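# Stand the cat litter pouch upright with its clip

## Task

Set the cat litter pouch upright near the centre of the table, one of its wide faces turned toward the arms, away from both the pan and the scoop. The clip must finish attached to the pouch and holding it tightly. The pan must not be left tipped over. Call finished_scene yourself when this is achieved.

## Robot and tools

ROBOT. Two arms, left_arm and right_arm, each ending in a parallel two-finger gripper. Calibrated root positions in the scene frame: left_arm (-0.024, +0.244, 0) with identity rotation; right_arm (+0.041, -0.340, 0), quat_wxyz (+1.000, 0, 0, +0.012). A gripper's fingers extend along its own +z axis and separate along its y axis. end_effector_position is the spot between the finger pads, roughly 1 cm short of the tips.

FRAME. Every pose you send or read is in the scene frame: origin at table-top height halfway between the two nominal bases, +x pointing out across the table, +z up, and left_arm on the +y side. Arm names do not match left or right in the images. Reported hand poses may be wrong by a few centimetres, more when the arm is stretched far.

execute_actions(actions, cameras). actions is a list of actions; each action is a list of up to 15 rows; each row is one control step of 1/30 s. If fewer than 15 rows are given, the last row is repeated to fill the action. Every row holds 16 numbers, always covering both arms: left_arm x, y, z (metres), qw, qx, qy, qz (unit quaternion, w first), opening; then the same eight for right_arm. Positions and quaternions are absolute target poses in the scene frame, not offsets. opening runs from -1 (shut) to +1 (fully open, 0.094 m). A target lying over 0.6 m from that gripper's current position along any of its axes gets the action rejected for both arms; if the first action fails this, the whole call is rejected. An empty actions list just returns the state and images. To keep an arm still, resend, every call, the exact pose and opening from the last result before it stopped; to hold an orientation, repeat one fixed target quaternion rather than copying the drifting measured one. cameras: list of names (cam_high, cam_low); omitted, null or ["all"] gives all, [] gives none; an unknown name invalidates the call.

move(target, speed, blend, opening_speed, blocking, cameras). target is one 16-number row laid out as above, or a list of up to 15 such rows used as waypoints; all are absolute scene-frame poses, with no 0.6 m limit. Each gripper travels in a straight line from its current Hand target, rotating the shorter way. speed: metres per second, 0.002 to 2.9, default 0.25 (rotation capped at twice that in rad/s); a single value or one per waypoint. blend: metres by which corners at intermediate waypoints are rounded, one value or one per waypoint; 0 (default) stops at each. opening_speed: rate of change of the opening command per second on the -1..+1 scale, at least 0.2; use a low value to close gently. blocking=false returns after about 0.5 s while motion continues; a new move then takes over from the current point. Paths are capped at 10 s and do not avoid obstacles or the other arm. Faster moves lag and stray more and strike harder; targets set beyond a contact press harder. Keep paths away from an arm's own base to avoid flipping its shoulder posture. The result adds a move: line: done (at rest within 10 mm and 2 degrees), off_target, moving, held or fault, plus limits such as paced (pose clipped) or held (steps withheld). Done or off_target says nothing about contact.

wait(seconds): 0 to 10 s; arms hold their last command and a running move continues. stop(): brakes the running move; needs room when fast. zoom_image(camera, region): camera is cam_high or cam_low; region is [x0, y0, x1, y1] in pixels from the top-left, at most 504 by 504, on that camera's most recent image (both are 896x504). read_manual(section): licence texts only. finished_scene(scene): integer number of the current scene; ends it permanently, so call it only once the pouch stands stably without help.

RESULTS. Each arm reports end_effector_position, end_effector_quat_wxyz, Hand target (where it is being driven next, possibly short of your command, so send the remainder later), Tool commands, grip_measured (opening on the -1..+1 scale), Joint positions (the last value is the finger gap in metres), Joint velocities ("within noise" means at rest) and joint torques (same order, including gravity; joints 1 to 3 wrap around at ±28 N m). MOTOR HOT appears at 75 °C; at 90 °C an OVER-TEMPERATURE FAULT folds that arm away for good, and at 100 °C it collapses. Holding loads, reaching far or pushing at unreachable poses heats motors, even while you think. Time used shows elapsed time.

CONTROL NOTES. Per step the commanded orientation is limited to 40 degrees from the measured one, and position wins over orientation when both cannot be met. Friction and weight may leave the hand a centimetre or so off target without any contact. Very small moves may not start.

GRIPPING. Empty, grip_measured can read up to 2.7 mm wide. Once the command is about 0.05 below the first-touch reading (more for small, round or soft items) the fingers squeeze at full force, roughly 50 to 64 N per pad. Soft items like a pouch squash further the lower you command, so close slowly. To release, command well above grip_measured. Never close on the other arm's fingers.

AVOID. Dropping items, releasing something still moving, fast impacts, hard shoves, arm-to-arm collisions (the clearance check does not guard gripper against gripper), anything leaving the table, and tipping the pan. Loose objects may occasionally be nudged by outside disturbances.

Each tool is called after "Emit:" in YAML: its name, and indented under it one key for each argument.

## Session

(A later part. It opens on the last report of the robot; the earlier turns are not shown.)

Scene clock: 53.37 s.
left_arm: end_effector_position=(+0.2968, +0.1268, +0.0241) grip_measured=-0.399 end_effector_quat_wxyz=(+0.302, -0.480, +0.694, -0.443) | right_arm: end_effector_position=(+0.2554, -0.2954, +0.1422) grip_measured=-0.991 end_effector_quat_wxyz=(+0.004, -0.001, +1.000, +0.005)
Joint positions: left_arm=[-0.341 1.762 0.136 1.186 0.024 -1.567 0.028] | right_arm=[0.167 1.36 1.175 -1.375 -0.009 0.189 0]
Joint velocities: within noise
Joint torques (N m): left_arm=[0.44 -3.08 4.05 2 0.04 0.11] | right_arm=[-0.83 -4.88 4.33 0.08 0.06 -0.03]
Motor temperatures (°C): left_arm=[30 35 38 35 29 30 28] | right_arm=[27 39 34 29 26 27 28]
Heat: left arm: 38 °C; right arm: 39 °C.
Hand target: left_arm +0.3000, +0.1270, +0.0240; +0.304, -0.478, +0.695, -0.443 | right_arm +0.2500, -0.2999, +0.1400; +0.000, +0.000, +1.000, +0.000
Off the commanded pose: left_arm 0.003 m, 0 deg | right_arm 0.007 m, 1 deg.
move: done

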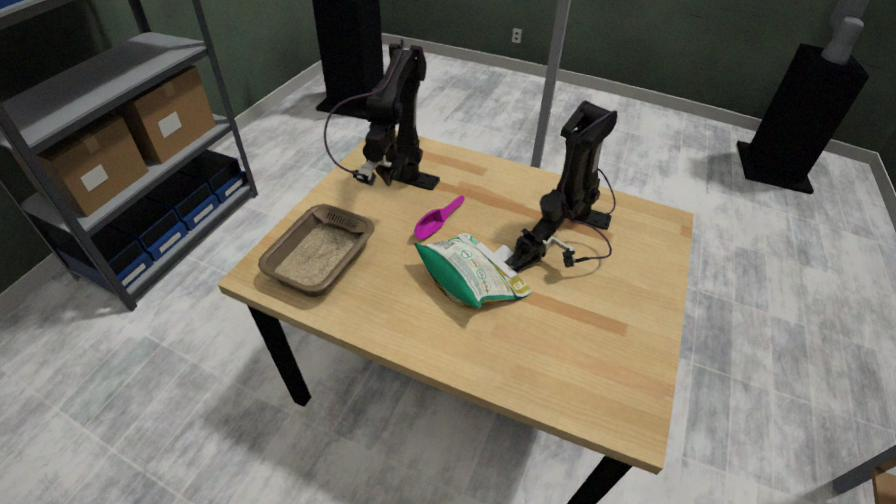

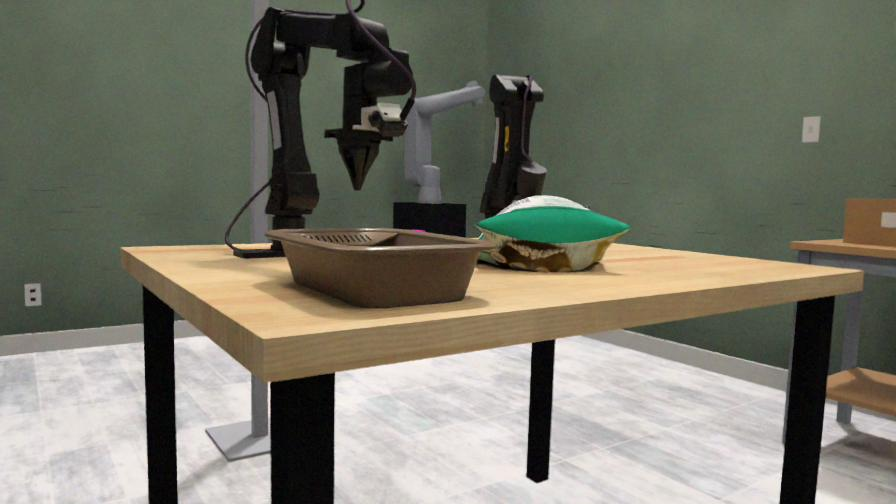

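Emit:
move:
  target:
    - [0.322,0.118,0.026,0.3043,-0.4777,0.6950,-0.4428,-0.4,0.25,-0.30,0.14,0,0,1,0,-1]
  speed: 0.06

Emit:
zoom_image:
  camera: "cam_high"
  region: [470, 230, 550, 300]

Scene clock: 54.27 s.
left_arm: end_effector_position=(+0.3162, +0.1212, +0.0279) grip_measured=-0.399 end_effector_quat_wxyz=(+0.307, -0.480, +0.691, -0.445) | right_arm: end_effector_position=(+0.2554, -0.2954, +0.1422) grip_measured=-0.991 end_effector_quat_wxyz=(+0.004, -0.001, +1.000, +0.005)
Joint positions: left_arm=[-0.341 1.786 0.213 1.144 0.018 -1.567 0.028] | right_arm=[0.167 1.36 1.175 -1.375 -0.009 0.189 0]
Joint velocities: within noise
Joint torques (N m): left_arm=[-0.08 -3.59 5.98 1.83 0.05 0.09] | right_arm=[-0.8 -4.94 4.45 0.16 0.02 -0.1]
Motor temperatures (°C): left_arm=[30 35 38 35 29 30 28] | right_arm=[27 39 34 29 26 27 28]
Heat: left arm: 38 °C; right arm: 39 °C.
Hand target: left_arm +0.3217, +0.1181, +0.0262; +0.304, -0.478, +0.695, -0.443 | right_arm +0.2500, -0.2999, +0.1400; +0.000, +0.000, +1.000, +0.000
Off the commanded pose: left_arm 0.007 m, 1 deg | right_arm 0.007 m, 1 deg.
move: done

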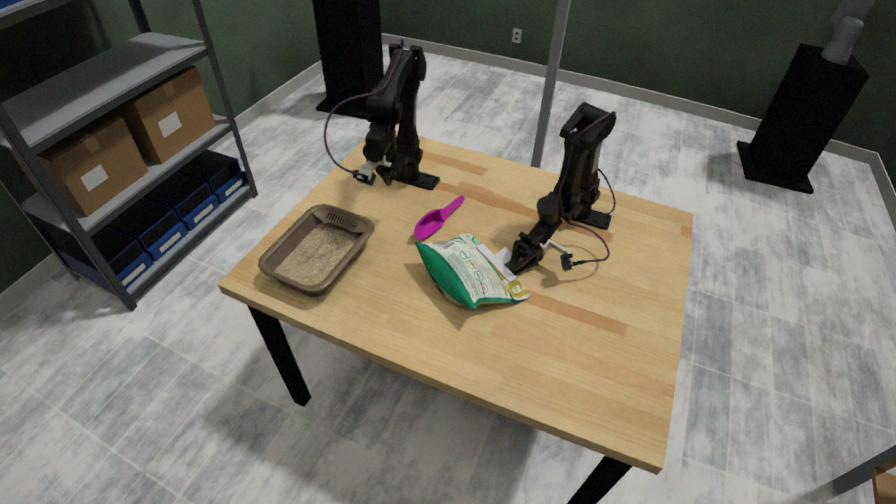

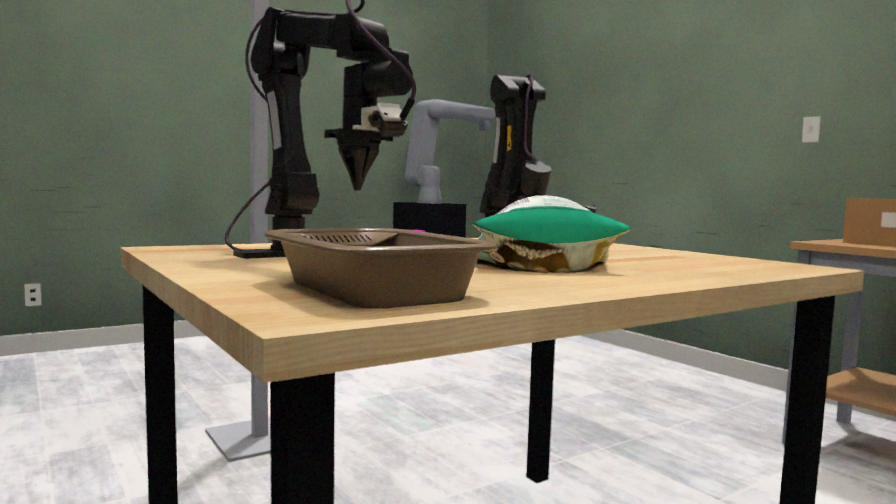

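Scaled by 6.300.

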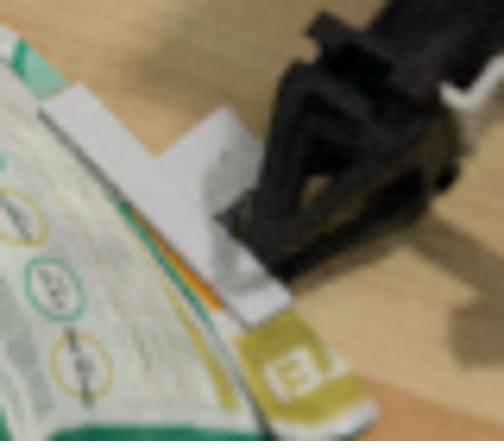

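Emit:
move:
  target:
    - [0.292,0.130,0.036,0.3043,-0.4777,0.6950,-0.4428,-0.2,0.25,-0.30,0.14,0,0,1,0,-1]
    - [0.324,0.118,0.036,0.3043,-0.4777,0.6950,-0.4428,-0.2,0.25,-0.30,0.14,0,0,1,0,-1]
  speed: 0.06

Emit:
zoom_image:
  camera: "cam_high"
  region: [470, 230, 550, 300]

Scene clock: 55.93 s.
left_arm: end_effector_position=(+0.3183, +0.1191, +0.0394) grip_measured=-0.202 end_effector_quat_wxyz=(+0.306, -0.477, +0.690, -0.450) | right_arm: end_effector_position=(+0.2554, -0.2954, +0.1422) grip_measured=-0.991 end_effector_quat_wxyz=(+0.004, -0.001, +1.000, +0.005)
Joint positions: left_arm=[-0.341 1.712 0.226 1.065 0.025 -1.567 0.038] | right_arm=[0.167 1.36 1.175 -1.375 -0.009 0.189 0]
Joint velocities: within noise
Joint torques (N m): left_arm=[0.16 -3.33 6.26 1.76 0.03 0.07] | right_arm=[-0.66 -4.97 4.36 0.18 0.07 -0.08]
Motor temperatures (°C): left_arm=[30 35 38 35 29 30 28] | right_arm=[27 39 34 29 26 27 28]
Heat: left arm: 38 °C; right arm: 39 °C.
Hand target: left_arm +0.3237, +0.1181, +0.0362; +0.304, -0.478, +0.695, -0.443 | right_arm +0.2500, -0.2999, +0.1400; +0.000, +0.000, +1.000, +0.000
Off the commanded pose: left_arm 0.007 m, 1 deg | right_arm 0.007 m, 1 deg.
move: done

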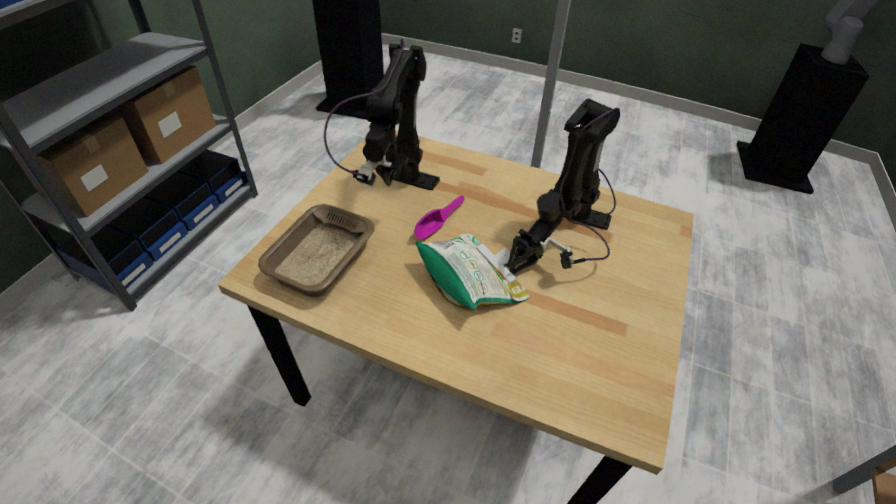

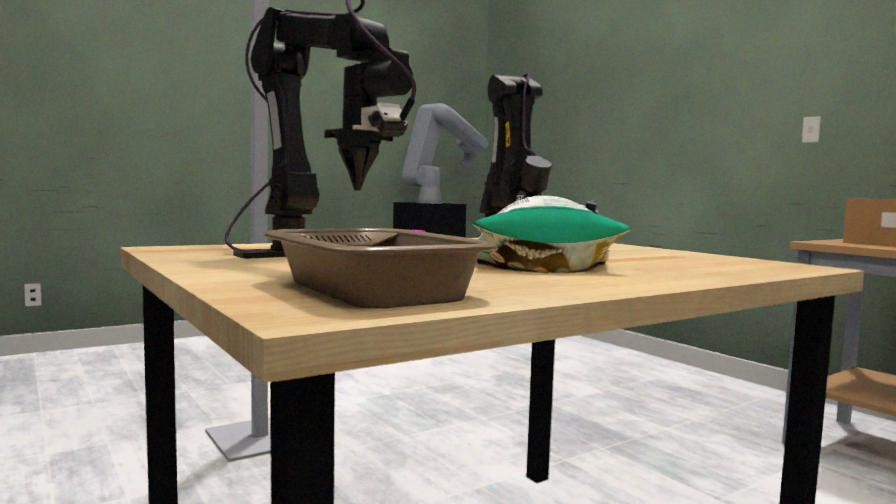

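Scaled by 6.300.

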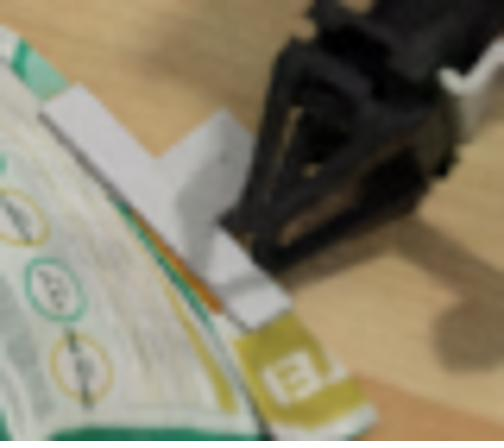

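Emit:
move:
  target:
    - [0.322,0.124,0.034,0.3043,-0.4777,0.6950,-0.4428,-0.2,0.25,-0.30,0.14,0,0,1,0,-1]
    - [0.338,0.119,0.034,0.3043,-0.4777,0.6950,-0.4428,-0.2,0.25,-0.30,0.14,0,0,1,0,-1]
  speed: 0.06

Emit:
zoom_image:
  camera: "cam_high"
  region: [470, 230, 550, 300]

Scene clock: 56.90 s.
left_arm: end_effector_position=(+0.3320, +0.1214, +0.0371) grip_measured=-0.202 end_effector_quat_wxyz=(+0.306, -0.479, +0.689, -0.448) | right_arm: end_effector_position=(+0.2554, -0.2954, +0.1422) grip_measured=-0.991 end_effector_quat_wxyz=(+0.004, -0.001, +1.000, +0.005)
Joint positions: left_arm=[-0.312 1.757 0.274 1.06 0.047 -1.558 0.038] | right_arm=[0.167 1.36 1.175 -1.375 -0.009 0.189 0]
Joint velocities: within noise
Joint torques (N m): left_arm=[0.13 -3.59 6.65 1.78 -0.01 0.13] | right_arm=[-0.9 -5.03 4.38 0.1 0.06 -0.11]
Motor temperatures (°C): left_arm=[30 35 38 35 29 30 28] | right_arm=[27 39 34 29 26 27 28]
Heat: left arm: 38 °C; right arm: 39 °C.
Hand target: left_arm +0.3377, +0.1192, +0.0341; +0.305, -0.478, +0.695, -0.443 | right_arm +0.2500, -0.2999, +0.1400; +0.000, +0.000, +1.000, +0.000
Off the commanded pose: left_arm 0.007 m, 1 deg | right_arm 0.007 m, 1 deg.
move: done

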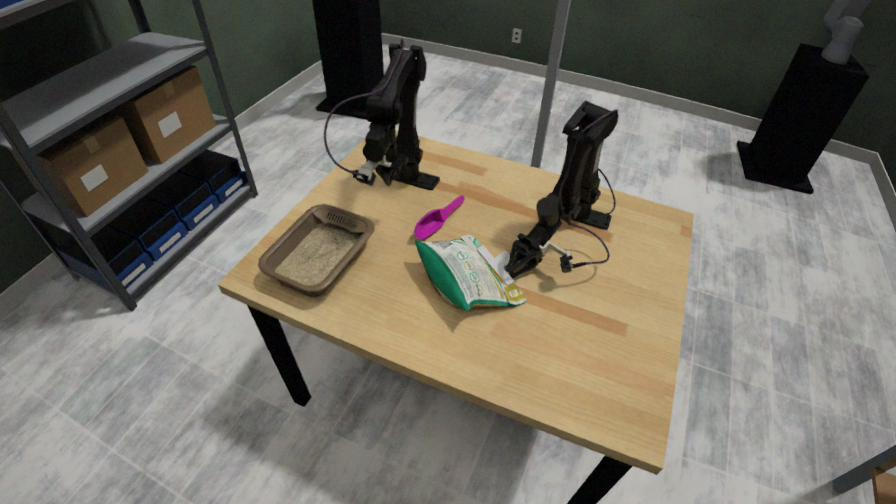

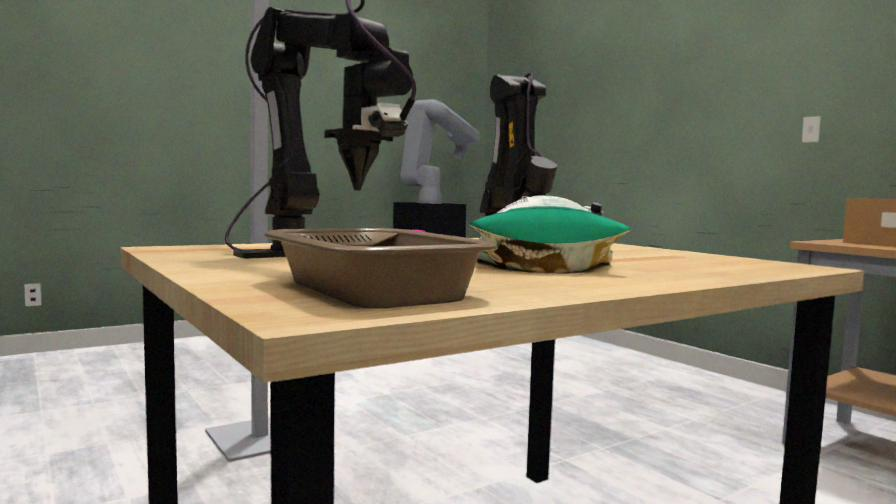

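Scaled by 6.300.

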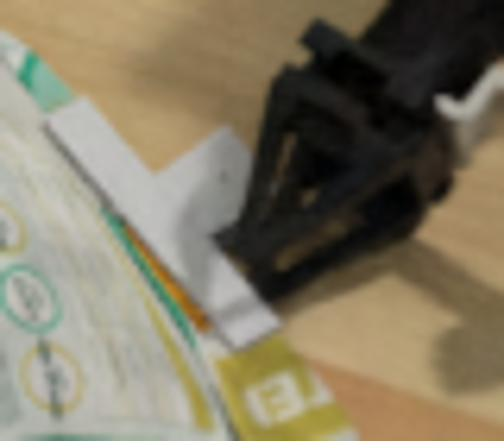

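Emit:
move:
  target:
    - [0.298,0.141,0.045,0.2481,-0.3894,0.7481,-0.4766,-0.2,0.25,-0.30,0.14,0,0,1,0,-1]
    - [0.298,0.141,0.026,0.2481,-0.3894,0.7481,-0.4766,-0.2,0.25,-0.30,0.14,0,0,1,0,-1]
  speed: 0.1

Emit:
zoom_image:
  camera: "cam_high"
  region: [470, 230, 550, 300]

Scene clock: 59.70 s.
left_arm: end_effector_position=(+0.3012, +0.1403, +0.0297) grip_measured=-0.202 end_effector_quat_wxyz=(+0.249, -0.392, +0.745, -0.479) | right_arm: end_effector_position=(+0.2554, -0.2954, +0.1422) grip_measured=-0.991 end_effector_quat_wxyz=(+0.004, -0.001, +1.000, +0.005)
Joint positions: left_arm=[-0.065 1.724 0.195 1.038 0.487 -1.33 0.038] | right_arm=[0.167 1.36 1.175 -1.375 -0.009 0.189 0]
Joint velocities: within noise
Joint torques (N m): left_arm=[0.42 -3.41 2.92 1.97 0.21 0.13] | right_arm=[-0.72 -5.23 4.44 0.14 0.03 -0.11]
Motor temperatures (°C): left_arm=[30 34 37 36 29 30 28] | right_arm=[27 39 34 29 26 27 28]
Heat: left arm: 37 °C; right arm: 39 °C.
Hand target: left_arm +0.2980, +0.1410, +0.0260; +0.248, -0.390, +0.748, -0.476 | right_arm +0.2501, -0.2999, +0.1400; +0.000, +0.000, +1.000, +0.000
Off the commanded pose: left_arm 0.005 m, 1 deg | right_arm 0.007 m, 1 deg.
move: done

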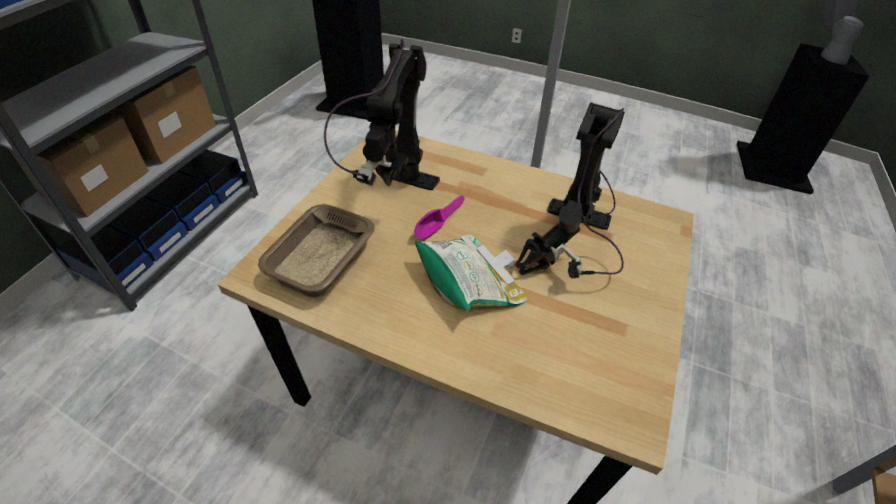

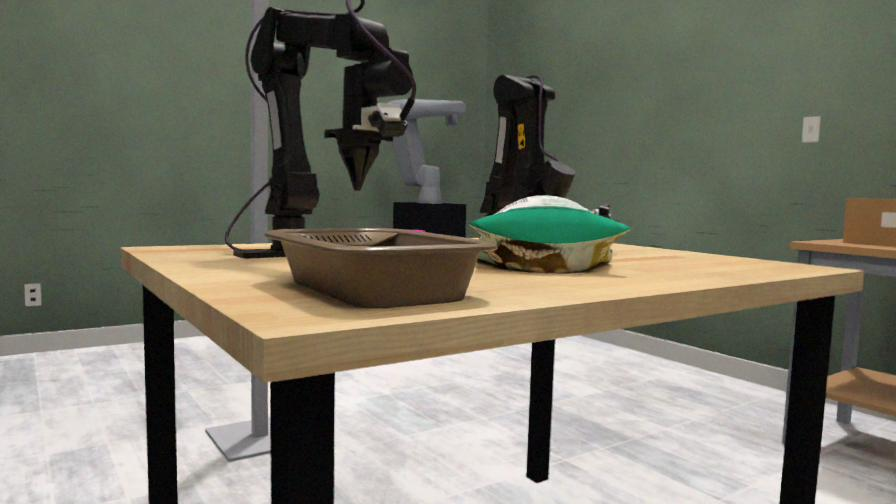

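Scaled by 6.300.

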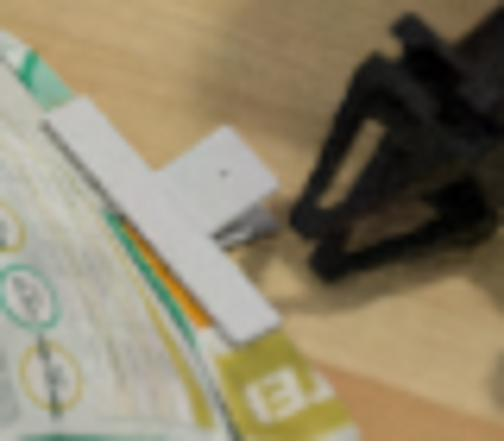

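Emit:
move:
  target:
    - [0.336,0.1165,0.024,0.2481,-0.3894,0.7481,-0.4766,-0.2,0.25,-0.30,0.14,0,0,1,0,-1]
  speed: 0.06

Emit:
zoom_image:
  camera: "cam_high"
  region: [470, 230, 550, 300]

Scene clock: 61.00 s.
left_arm: end_effector_position=(+0.3317, +0.1176, +0.0260) grip_measured=-0.201 end_effector_quat_wxyz=(+0.247, -0.389, +0.747, -0.480) | right_arm: end_effector_position=(+0.2554, -0.2954, +0.1422) grip_measured=-0.991 end_effector_quat_wxyz=(+0.004, -0.001, +1.000, +0.005)
Joint positions: left_arm=[-0.151 1.835 0.323 1.038 0.42 -1.369 0.038] | right_arm=[0.167 1.36 1.175 -1.375 -0.009 0.189 0]
Joint velocities: within noise
Joint torques (N m): left_arm=[-0.28 -4.37 5.27 1.82 -0.07 0.07] | right_arm=[-0.95 -5.22 4.27 0.09 0.03 -0.06]
Motor temperatures (°C): left_arm=[30 34 37 36 29 30 28] | right_arm=[27 39 34 29 26 27 28]
Heat: left arm: 37 °C; right arm: 39 °C.
Hand target: left_arm +0.3358, +0.1165, +0.0241; +0.248, -0.389, +0.748, -0.477 | right_arm +0.2501, -0.2999, +0.1400; +0.000, +0.000, +1.000, +0.000
Off the commanded pose: left_arm 0.005 m, 0 deg | right_arm 0.007 m, 1 deg.
move: done

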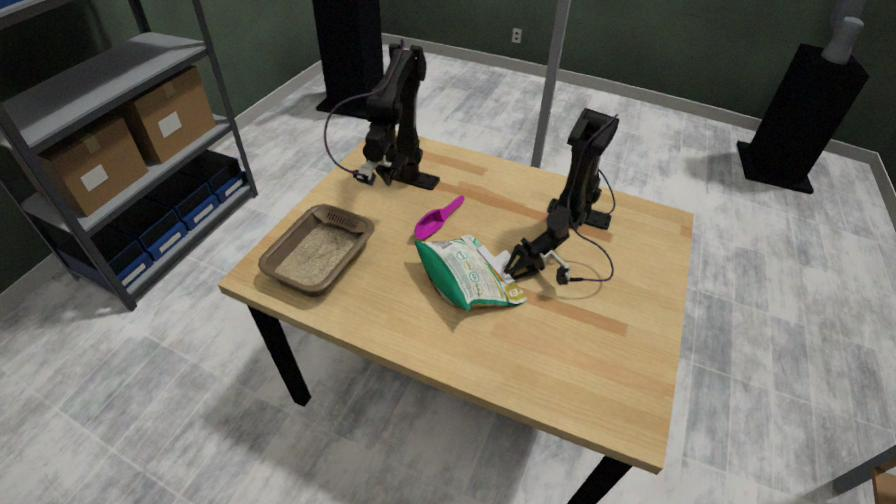

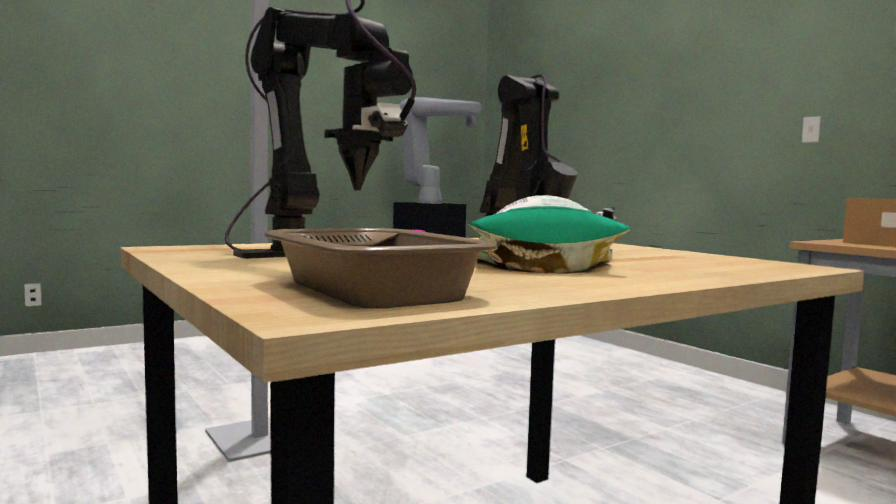

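Scaled by 6.300.

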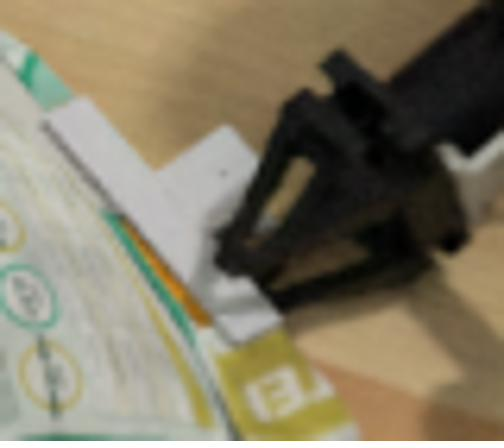

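Emit:
move:
  target:
    - [0.336,0.1165,0.026,0.2481,-0.3894,0.7481,-0.4766,-0.85,0.25,-0.30,0.14,0,0,1,0,-1]
  opening_speed: 0.35

Emit:
zoom_image:
  camera: "cam_high"
  region: [470, 230, 550, 300]

Scene clock: 63.17 s.
left_arm: end_effector_position=(+0.3289, +0.1192, +0.0192) grip_measured=-0.744 end_effector_quat_wxyz=(+0.239, -0.397, +0.751, -0.470) | right_arm: end_effector_position=(+0.2554, -0.2954, +0.1422) grip_measured=-0.991 end_effector_quat_wxyz=(+0.004, -0.001, +1.000, +0.005)
Joint positions: left_arm=[-0.151 1.835 0.323 1.006 0.413 -1.37 0.012] | right_arm=[0.167 1.36 1.175 -1.375 -0.009 0.189 0]
Joint velocities: within noise
Joint torques (N m): left_arm=[-0.47 -5.68 5.46 1.99 0.07 0.02] | right_arm=[-0.64 -5.15 4.37 0.07 0.07 -0.05]
Motor temperatures (°C): left_arm=[30 34 37 36 29 30 28] | right_arm=[27 39 34 29 26 27 28]
Heat: left arm: 37 °C; right arm: 39 °C.
Hand target: left_arm +0.3358, +0.1165, +0.0262; +0.248, -0.389, +0.748, -0.477 | right_arm +0.2501, -0.2999, +0.1400; +0.000, +0.000, +1.000, +0.000
Off the commanded pose: left_arm 0.010 m, 2 deg | right_arm 0.007 m, 1 deg.
move: done

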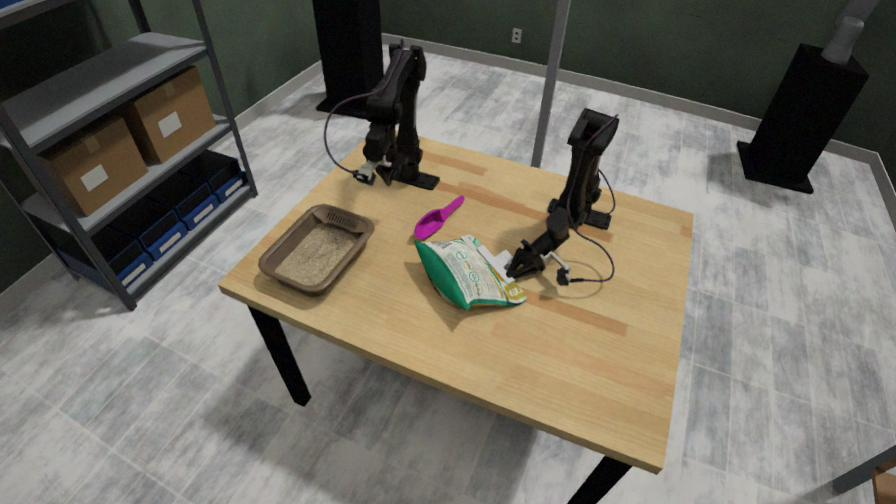

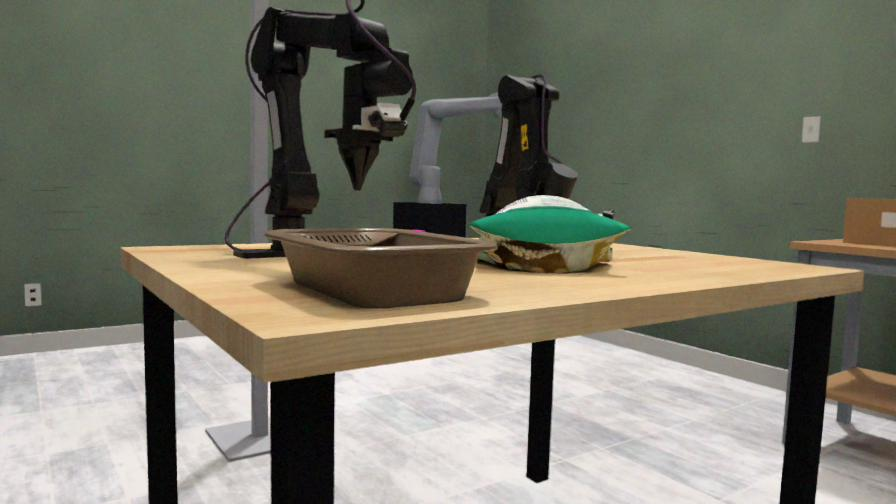

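Scaled by 6.300.

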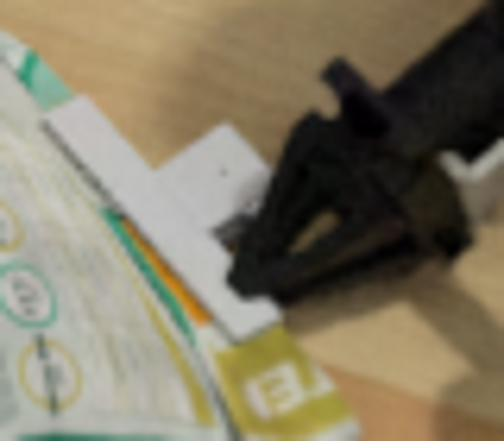

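Emit:
move:
  target:
    - [0.345,0.112,0.06,0.1951,-0.4184,0.8038,-0.3748,-0.9,0.25,-0.30,0.14,0,0,1,0,-1]
  speed: 0.05

Emit:
zoom_image:
  camera: "cam_high"
  region: [410, 190, 570, 310]

Emit:
zoom_image:
  camera: "cam_low"
  region: [440, 180, 640, 290]

Scene clock: 66.47 s.
left_arm: end_effector_position=(+0.3331, +0.1173, +0.0366) grip_measured=-0.746 end_effector_quat_wxyz=(+0.174, -0.433, +0.810, -0.355) | right_arm: end_effector_position=(+0.2553, -0.2955, +0.1422) grip_measured=-0.991 end_effector_quat_wxyz=(+0.004, -0.001, +1.000, +0.005)
Joint positions: left_arm=[-0.204 1.589 0.594 0.192 0.301 -1.307 0.012] | right_arm=[0.167 1.36 1.175 -1.375 -0.009 0.189 0]
Joint velocities: within noise
Joint torques (N m): left_arm=[-0.44 -8.05 8.64 1.59 0.14 0.07] | right_arm=[-0.77 -4.98 4.27 0.08 0.07 -0.08]
Motor temperatures (°C): left_arm=[30 35 38 36 29 30 29] | right_arm=[27 39 34 29 26 27 28]
Heat: left arm: 38 °C; right arm: 39 °C.
Hand target: left_arm +0.3445, +0.1121, +0.0600; +0.195, -0.419, +0.804, -0.375 | right_arm +0.2500, -0.2999, +0.1400; +0.000, +0.000, +1.000, +0.000
Off the commanded pose: left_arm 0.027 m, 4 deg | right_arm 0.007 m, 1 deg.
move: off_target (left_arm)

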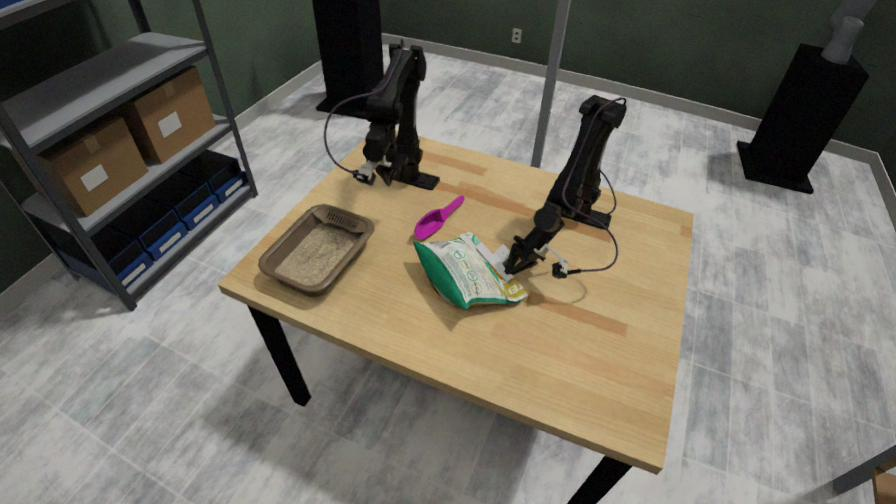

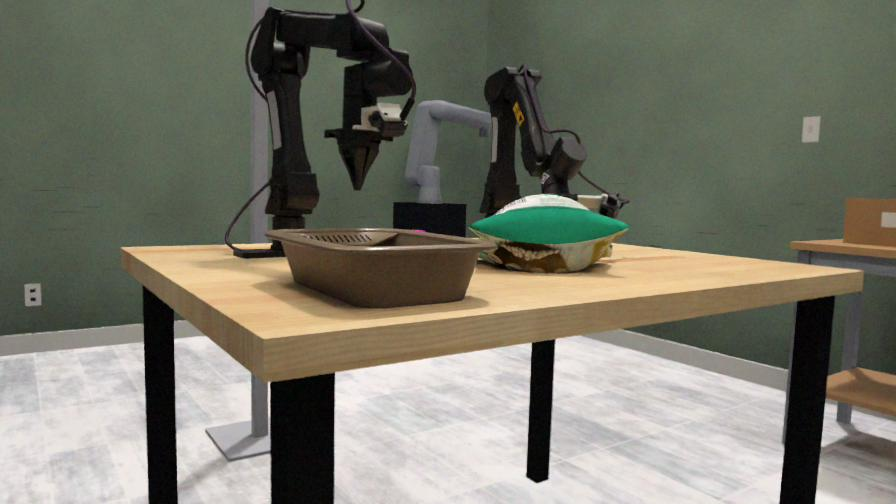

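Scaled by 3.150.

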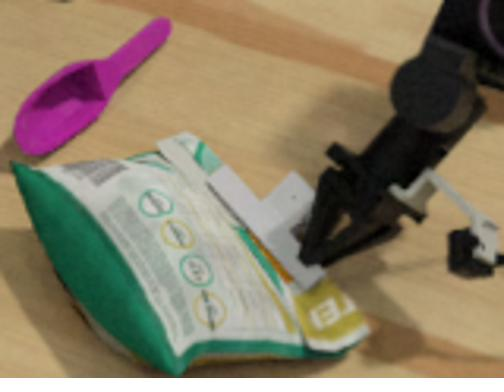

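Scaled by 2.520.

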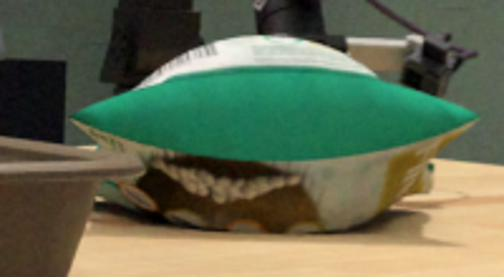

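Emit:
move:
  target:
    - [0.360,0.107,0.125,0.1195,-0.4460,0.8567,-0.2296,-0.95,0.25,-0.30,0.14,0,0,1,0,-1]
  speed: 0.06

Emit:
zoom_image:
  camera: "cam_high"
  region: [410, 190, 570, 310]

Emit:
zoom_image:
  camera: "cam_low"
  region: [440, 180, 640, 290]

Scene clock: 70.10 s.
left_arm: end_effector_position=(+0.3491, +0.1063, +0.1081) grip_measured=-0.748 end_effector_quat_wxyz=(+0.100, -0.448, +0.860, -0.222) | right_arm: end_effector_position=(+0.2553, -0.2955, +0.1422) grip_measured=-0.991 end_effector_quat_wxyz=(+0.004, -0.001, +1.000, +0.005)
Joint positions: left_arm=[-0.275 1.651 1.197 -0.657 0.182 -1.277 0.012] | right_arm=[0.167 1.36 1.175 -1.375 -0.009 0.189 0]
Joint velocities: within noise
Joint torques (N m): left_arm=[0.18 -7.28 10.97 1.11 -0.05 0.05] | right_arm=[-0.84 -5.07 4.22 0.11 0 -0.1]
Motor temperatures (°C): left_arm=[30 36 39 36 29 30 29] | right_arm=[27 39 34 29 26 27 28]
Heat: left arm: 39 °C; right arm: 39 °C.
Hand target: left_arm +0.3594, +0.1070, +0.1250; +0.120, -0.446, +0.857, -0.230 | right_arm +0.2500, -0.2999, +0.1400; +0.000, +0.000, +1.000, +0.000
Off the commanded pose: left_arm 0.020 m, 2 deg | right_arm 0.007 m, 1 deg.
move: off_target (left_arm)

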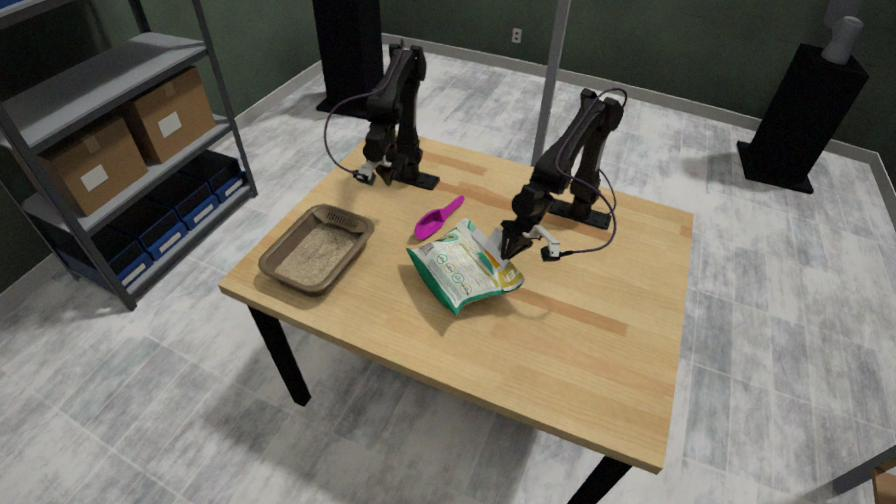

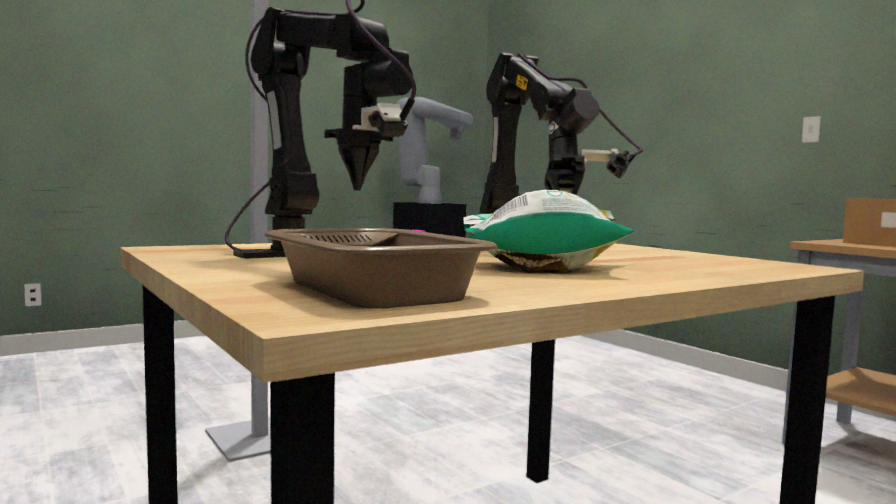

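Scaled by 3.150.

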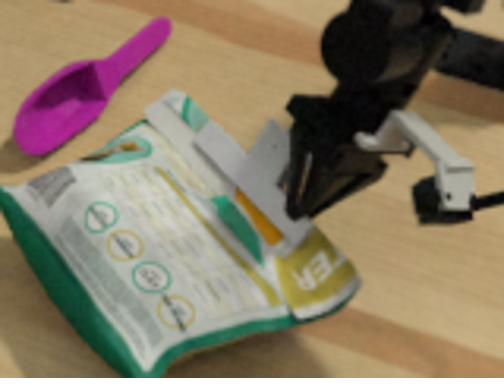

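Scaled by 2.520.

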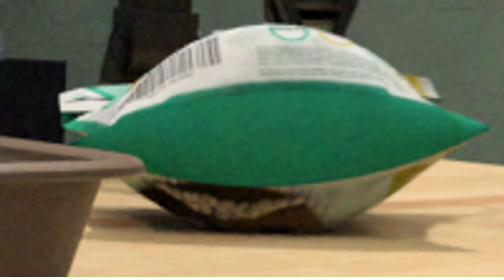

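Emit:
move:
  target:
    - [0.360,0.100,0.205,0.0402,-0.4600,0.8836,-0.0773,-0.95,0.25,-0.30,0.14,0,0,1,0,-1]
  speed: 0.07

Emit:
zoom_image:
  camera: "cam_high"
  region: [410, 190, 570, 310]

Emit:
zoom_image:
  camera: "cam_low"
  region: [440, 150, 640, 290]

Scene clock: 73.47 s.
left_arm: end_effector_position=(+0.3666, +0.0968, +0.1925) grip_measured=-0.749 end_effector_quat_wxyz=(+0.039, -0.462, +0.882, -0.084) | right_arm: end_effector_position=(+0.2553, -0.2955, +0.1422) grip_measured=-0.991 end_effector_quat_wxyz=(+0.004, -0.001, +1.000, +0.005)
Joint positions: left_arm=[-0.339 2.021 2.106 -1.479 0.057 -1.31 0.012] | right_arm=[0.167 1.36 1.175 -1.375 -0.009 0.189 0]
Joint velocities: within noise
Joint torques (N m): left_arm=[-0.13 -9.96 9.91 0.18 -0.11 -0.02] | right_arm=[-0.76 -5 4.46 0.11 0.05 -0.12]
Motor temperatures (°C): left_arm=[30 36 40 35 29 30 29] | right_arm=[27 39 34 29 26 27 28]
Heat: left arm: 40 °C; right arm: 39 °C.
Hand target: left_arm +0.3601, +0.1000, +0.2046; +0.041, -0.460, +0.883, -0.078 | right_arm +0.2500, -0.2999, +0.1400; +0.000, +0.000, +1.000, +0.000
Off the commanded pose: left_arm 0.014 m, 1 deg | right_arm 0.007 m, 1 deg.
move: off_target (left_arm)

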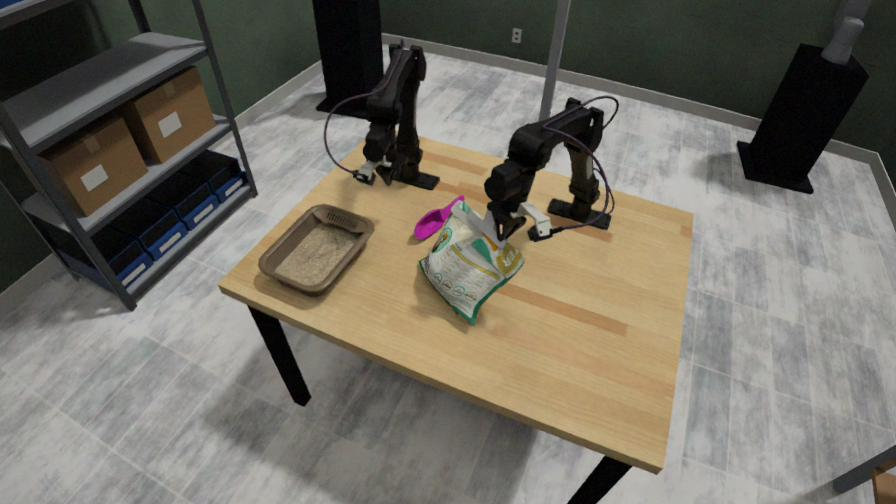

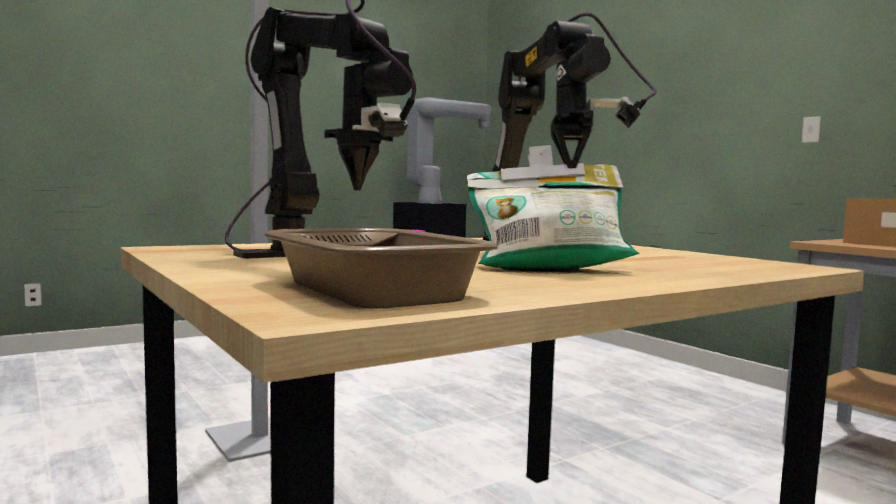

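Scaled by 3.150.

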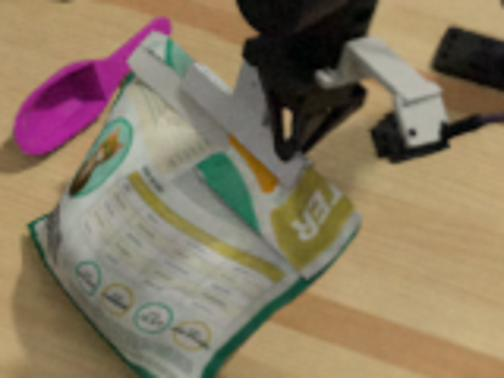

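Scaled by 2.520.

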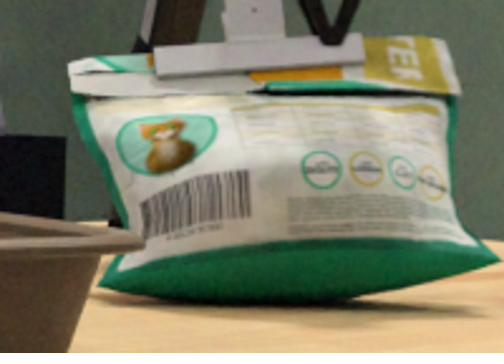

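Emit:
move:
  target:
    - [0.345,0.090,0.225,0.0402,-0.4600,0.8836,-0.0773,-0.95,0.25,-0.30,0.14,0,0,1,0,-1]
    - [0.320,0.075,0.225,0,-0.7071,0.7071,0,-0.95,0.25,-0.30,0.14,0,0,1,0,-1]
  speed: 0.12

Emit:
zoom_image:
  camera: "cam_high"
  region: [400, 170, 580, 310]

Emit:
zoom_image:
  camera: "cam_low"
  region: [440, 130, 640, 290]

Scene clock: 77.33 s.
left_arm: end_effector_position=(+0.3306, +0.0722, +0.2007) grip_measured=-0.749 end_effector_quat_wxyz=(-0.020, +0.703, -0.709, +0.057) | right_arm: end_effector_position=(+0.2553, -0.2955, +0.1422) grip_measured=-0.991 end_effector_quat_wxyz=(+0.004, -0.001, +1.000, +0.005)
Joint positions: left_arm=[-0.454 1.992 2.108 -1.566 -0.001 -2.016 0.012] | right_arm=[0.167 1.36 1.175 -1.375 -0.009 0.189 0]
Joint velocities: within noise
Joint torques (N m): left_arm=[-0.4 -14.12 6.05 0.4 -0.01 -0.15] | right_arm=[-0.96 -4.96 4.37 0.13 0.07 -0.11]
Motor temperatures (°C): left_arm=[30 39 40 35 29 30 29] | right_arm=[27 39 34 29 26 27 28]
Heat: left arm: 40 °C; right arm: 39 °C.
Hand target: left_arm +0.3202, +0.0750, +0.2233; -0.027, +0.704, -0.705, +0.077 | right_arm +0.2500, -0.2999, +0.1400; +0.000, +0.000, +1.000, +0.000
Off the commanded pose: left_arm 0.027 m, 7 deg | right_arm 0.007 m, 1 deg.
joint sent to its limit (left arm) — joint 4 (wrist pitch), lower limit. The joint targets are off in orientation, not in position.
move: off_target (left_arm)

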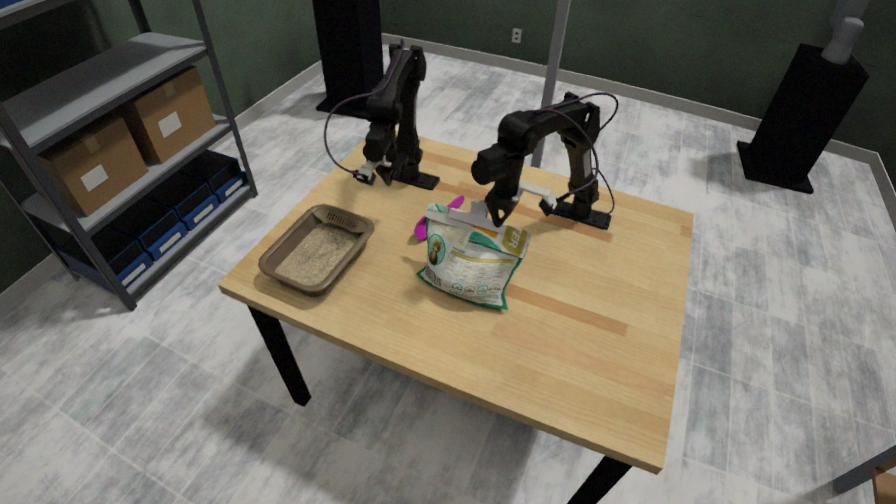

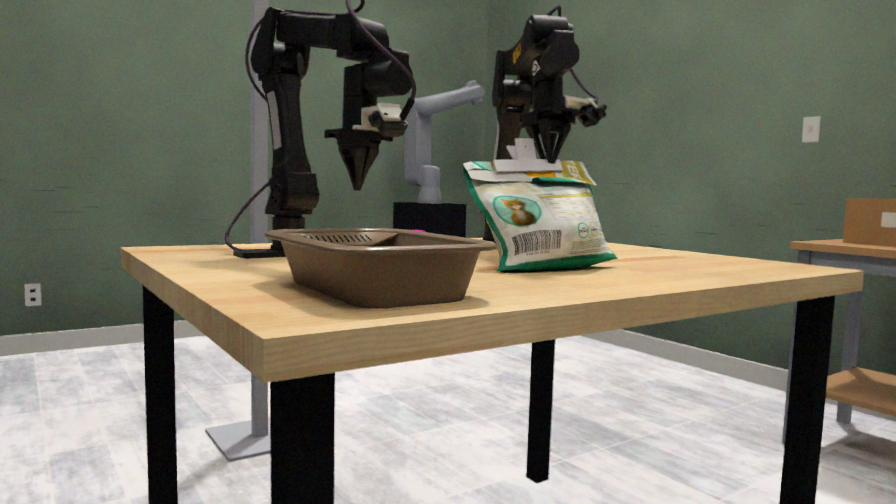

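Scaled by 2.800.

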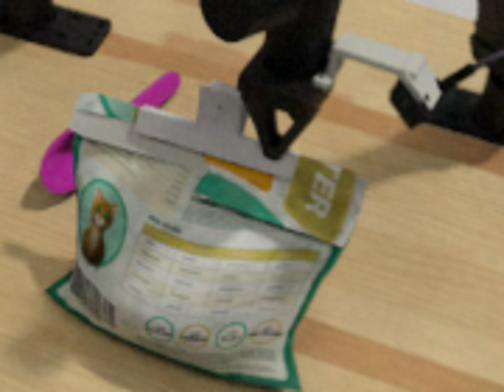

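Scaled by 2.520.

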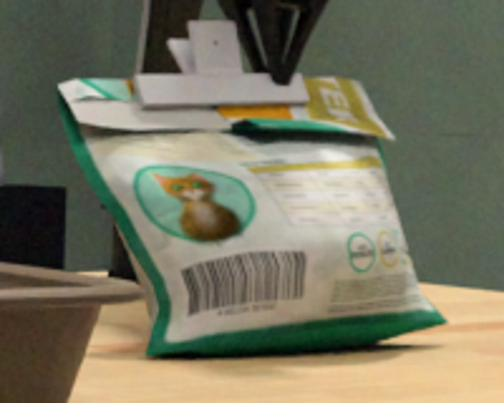

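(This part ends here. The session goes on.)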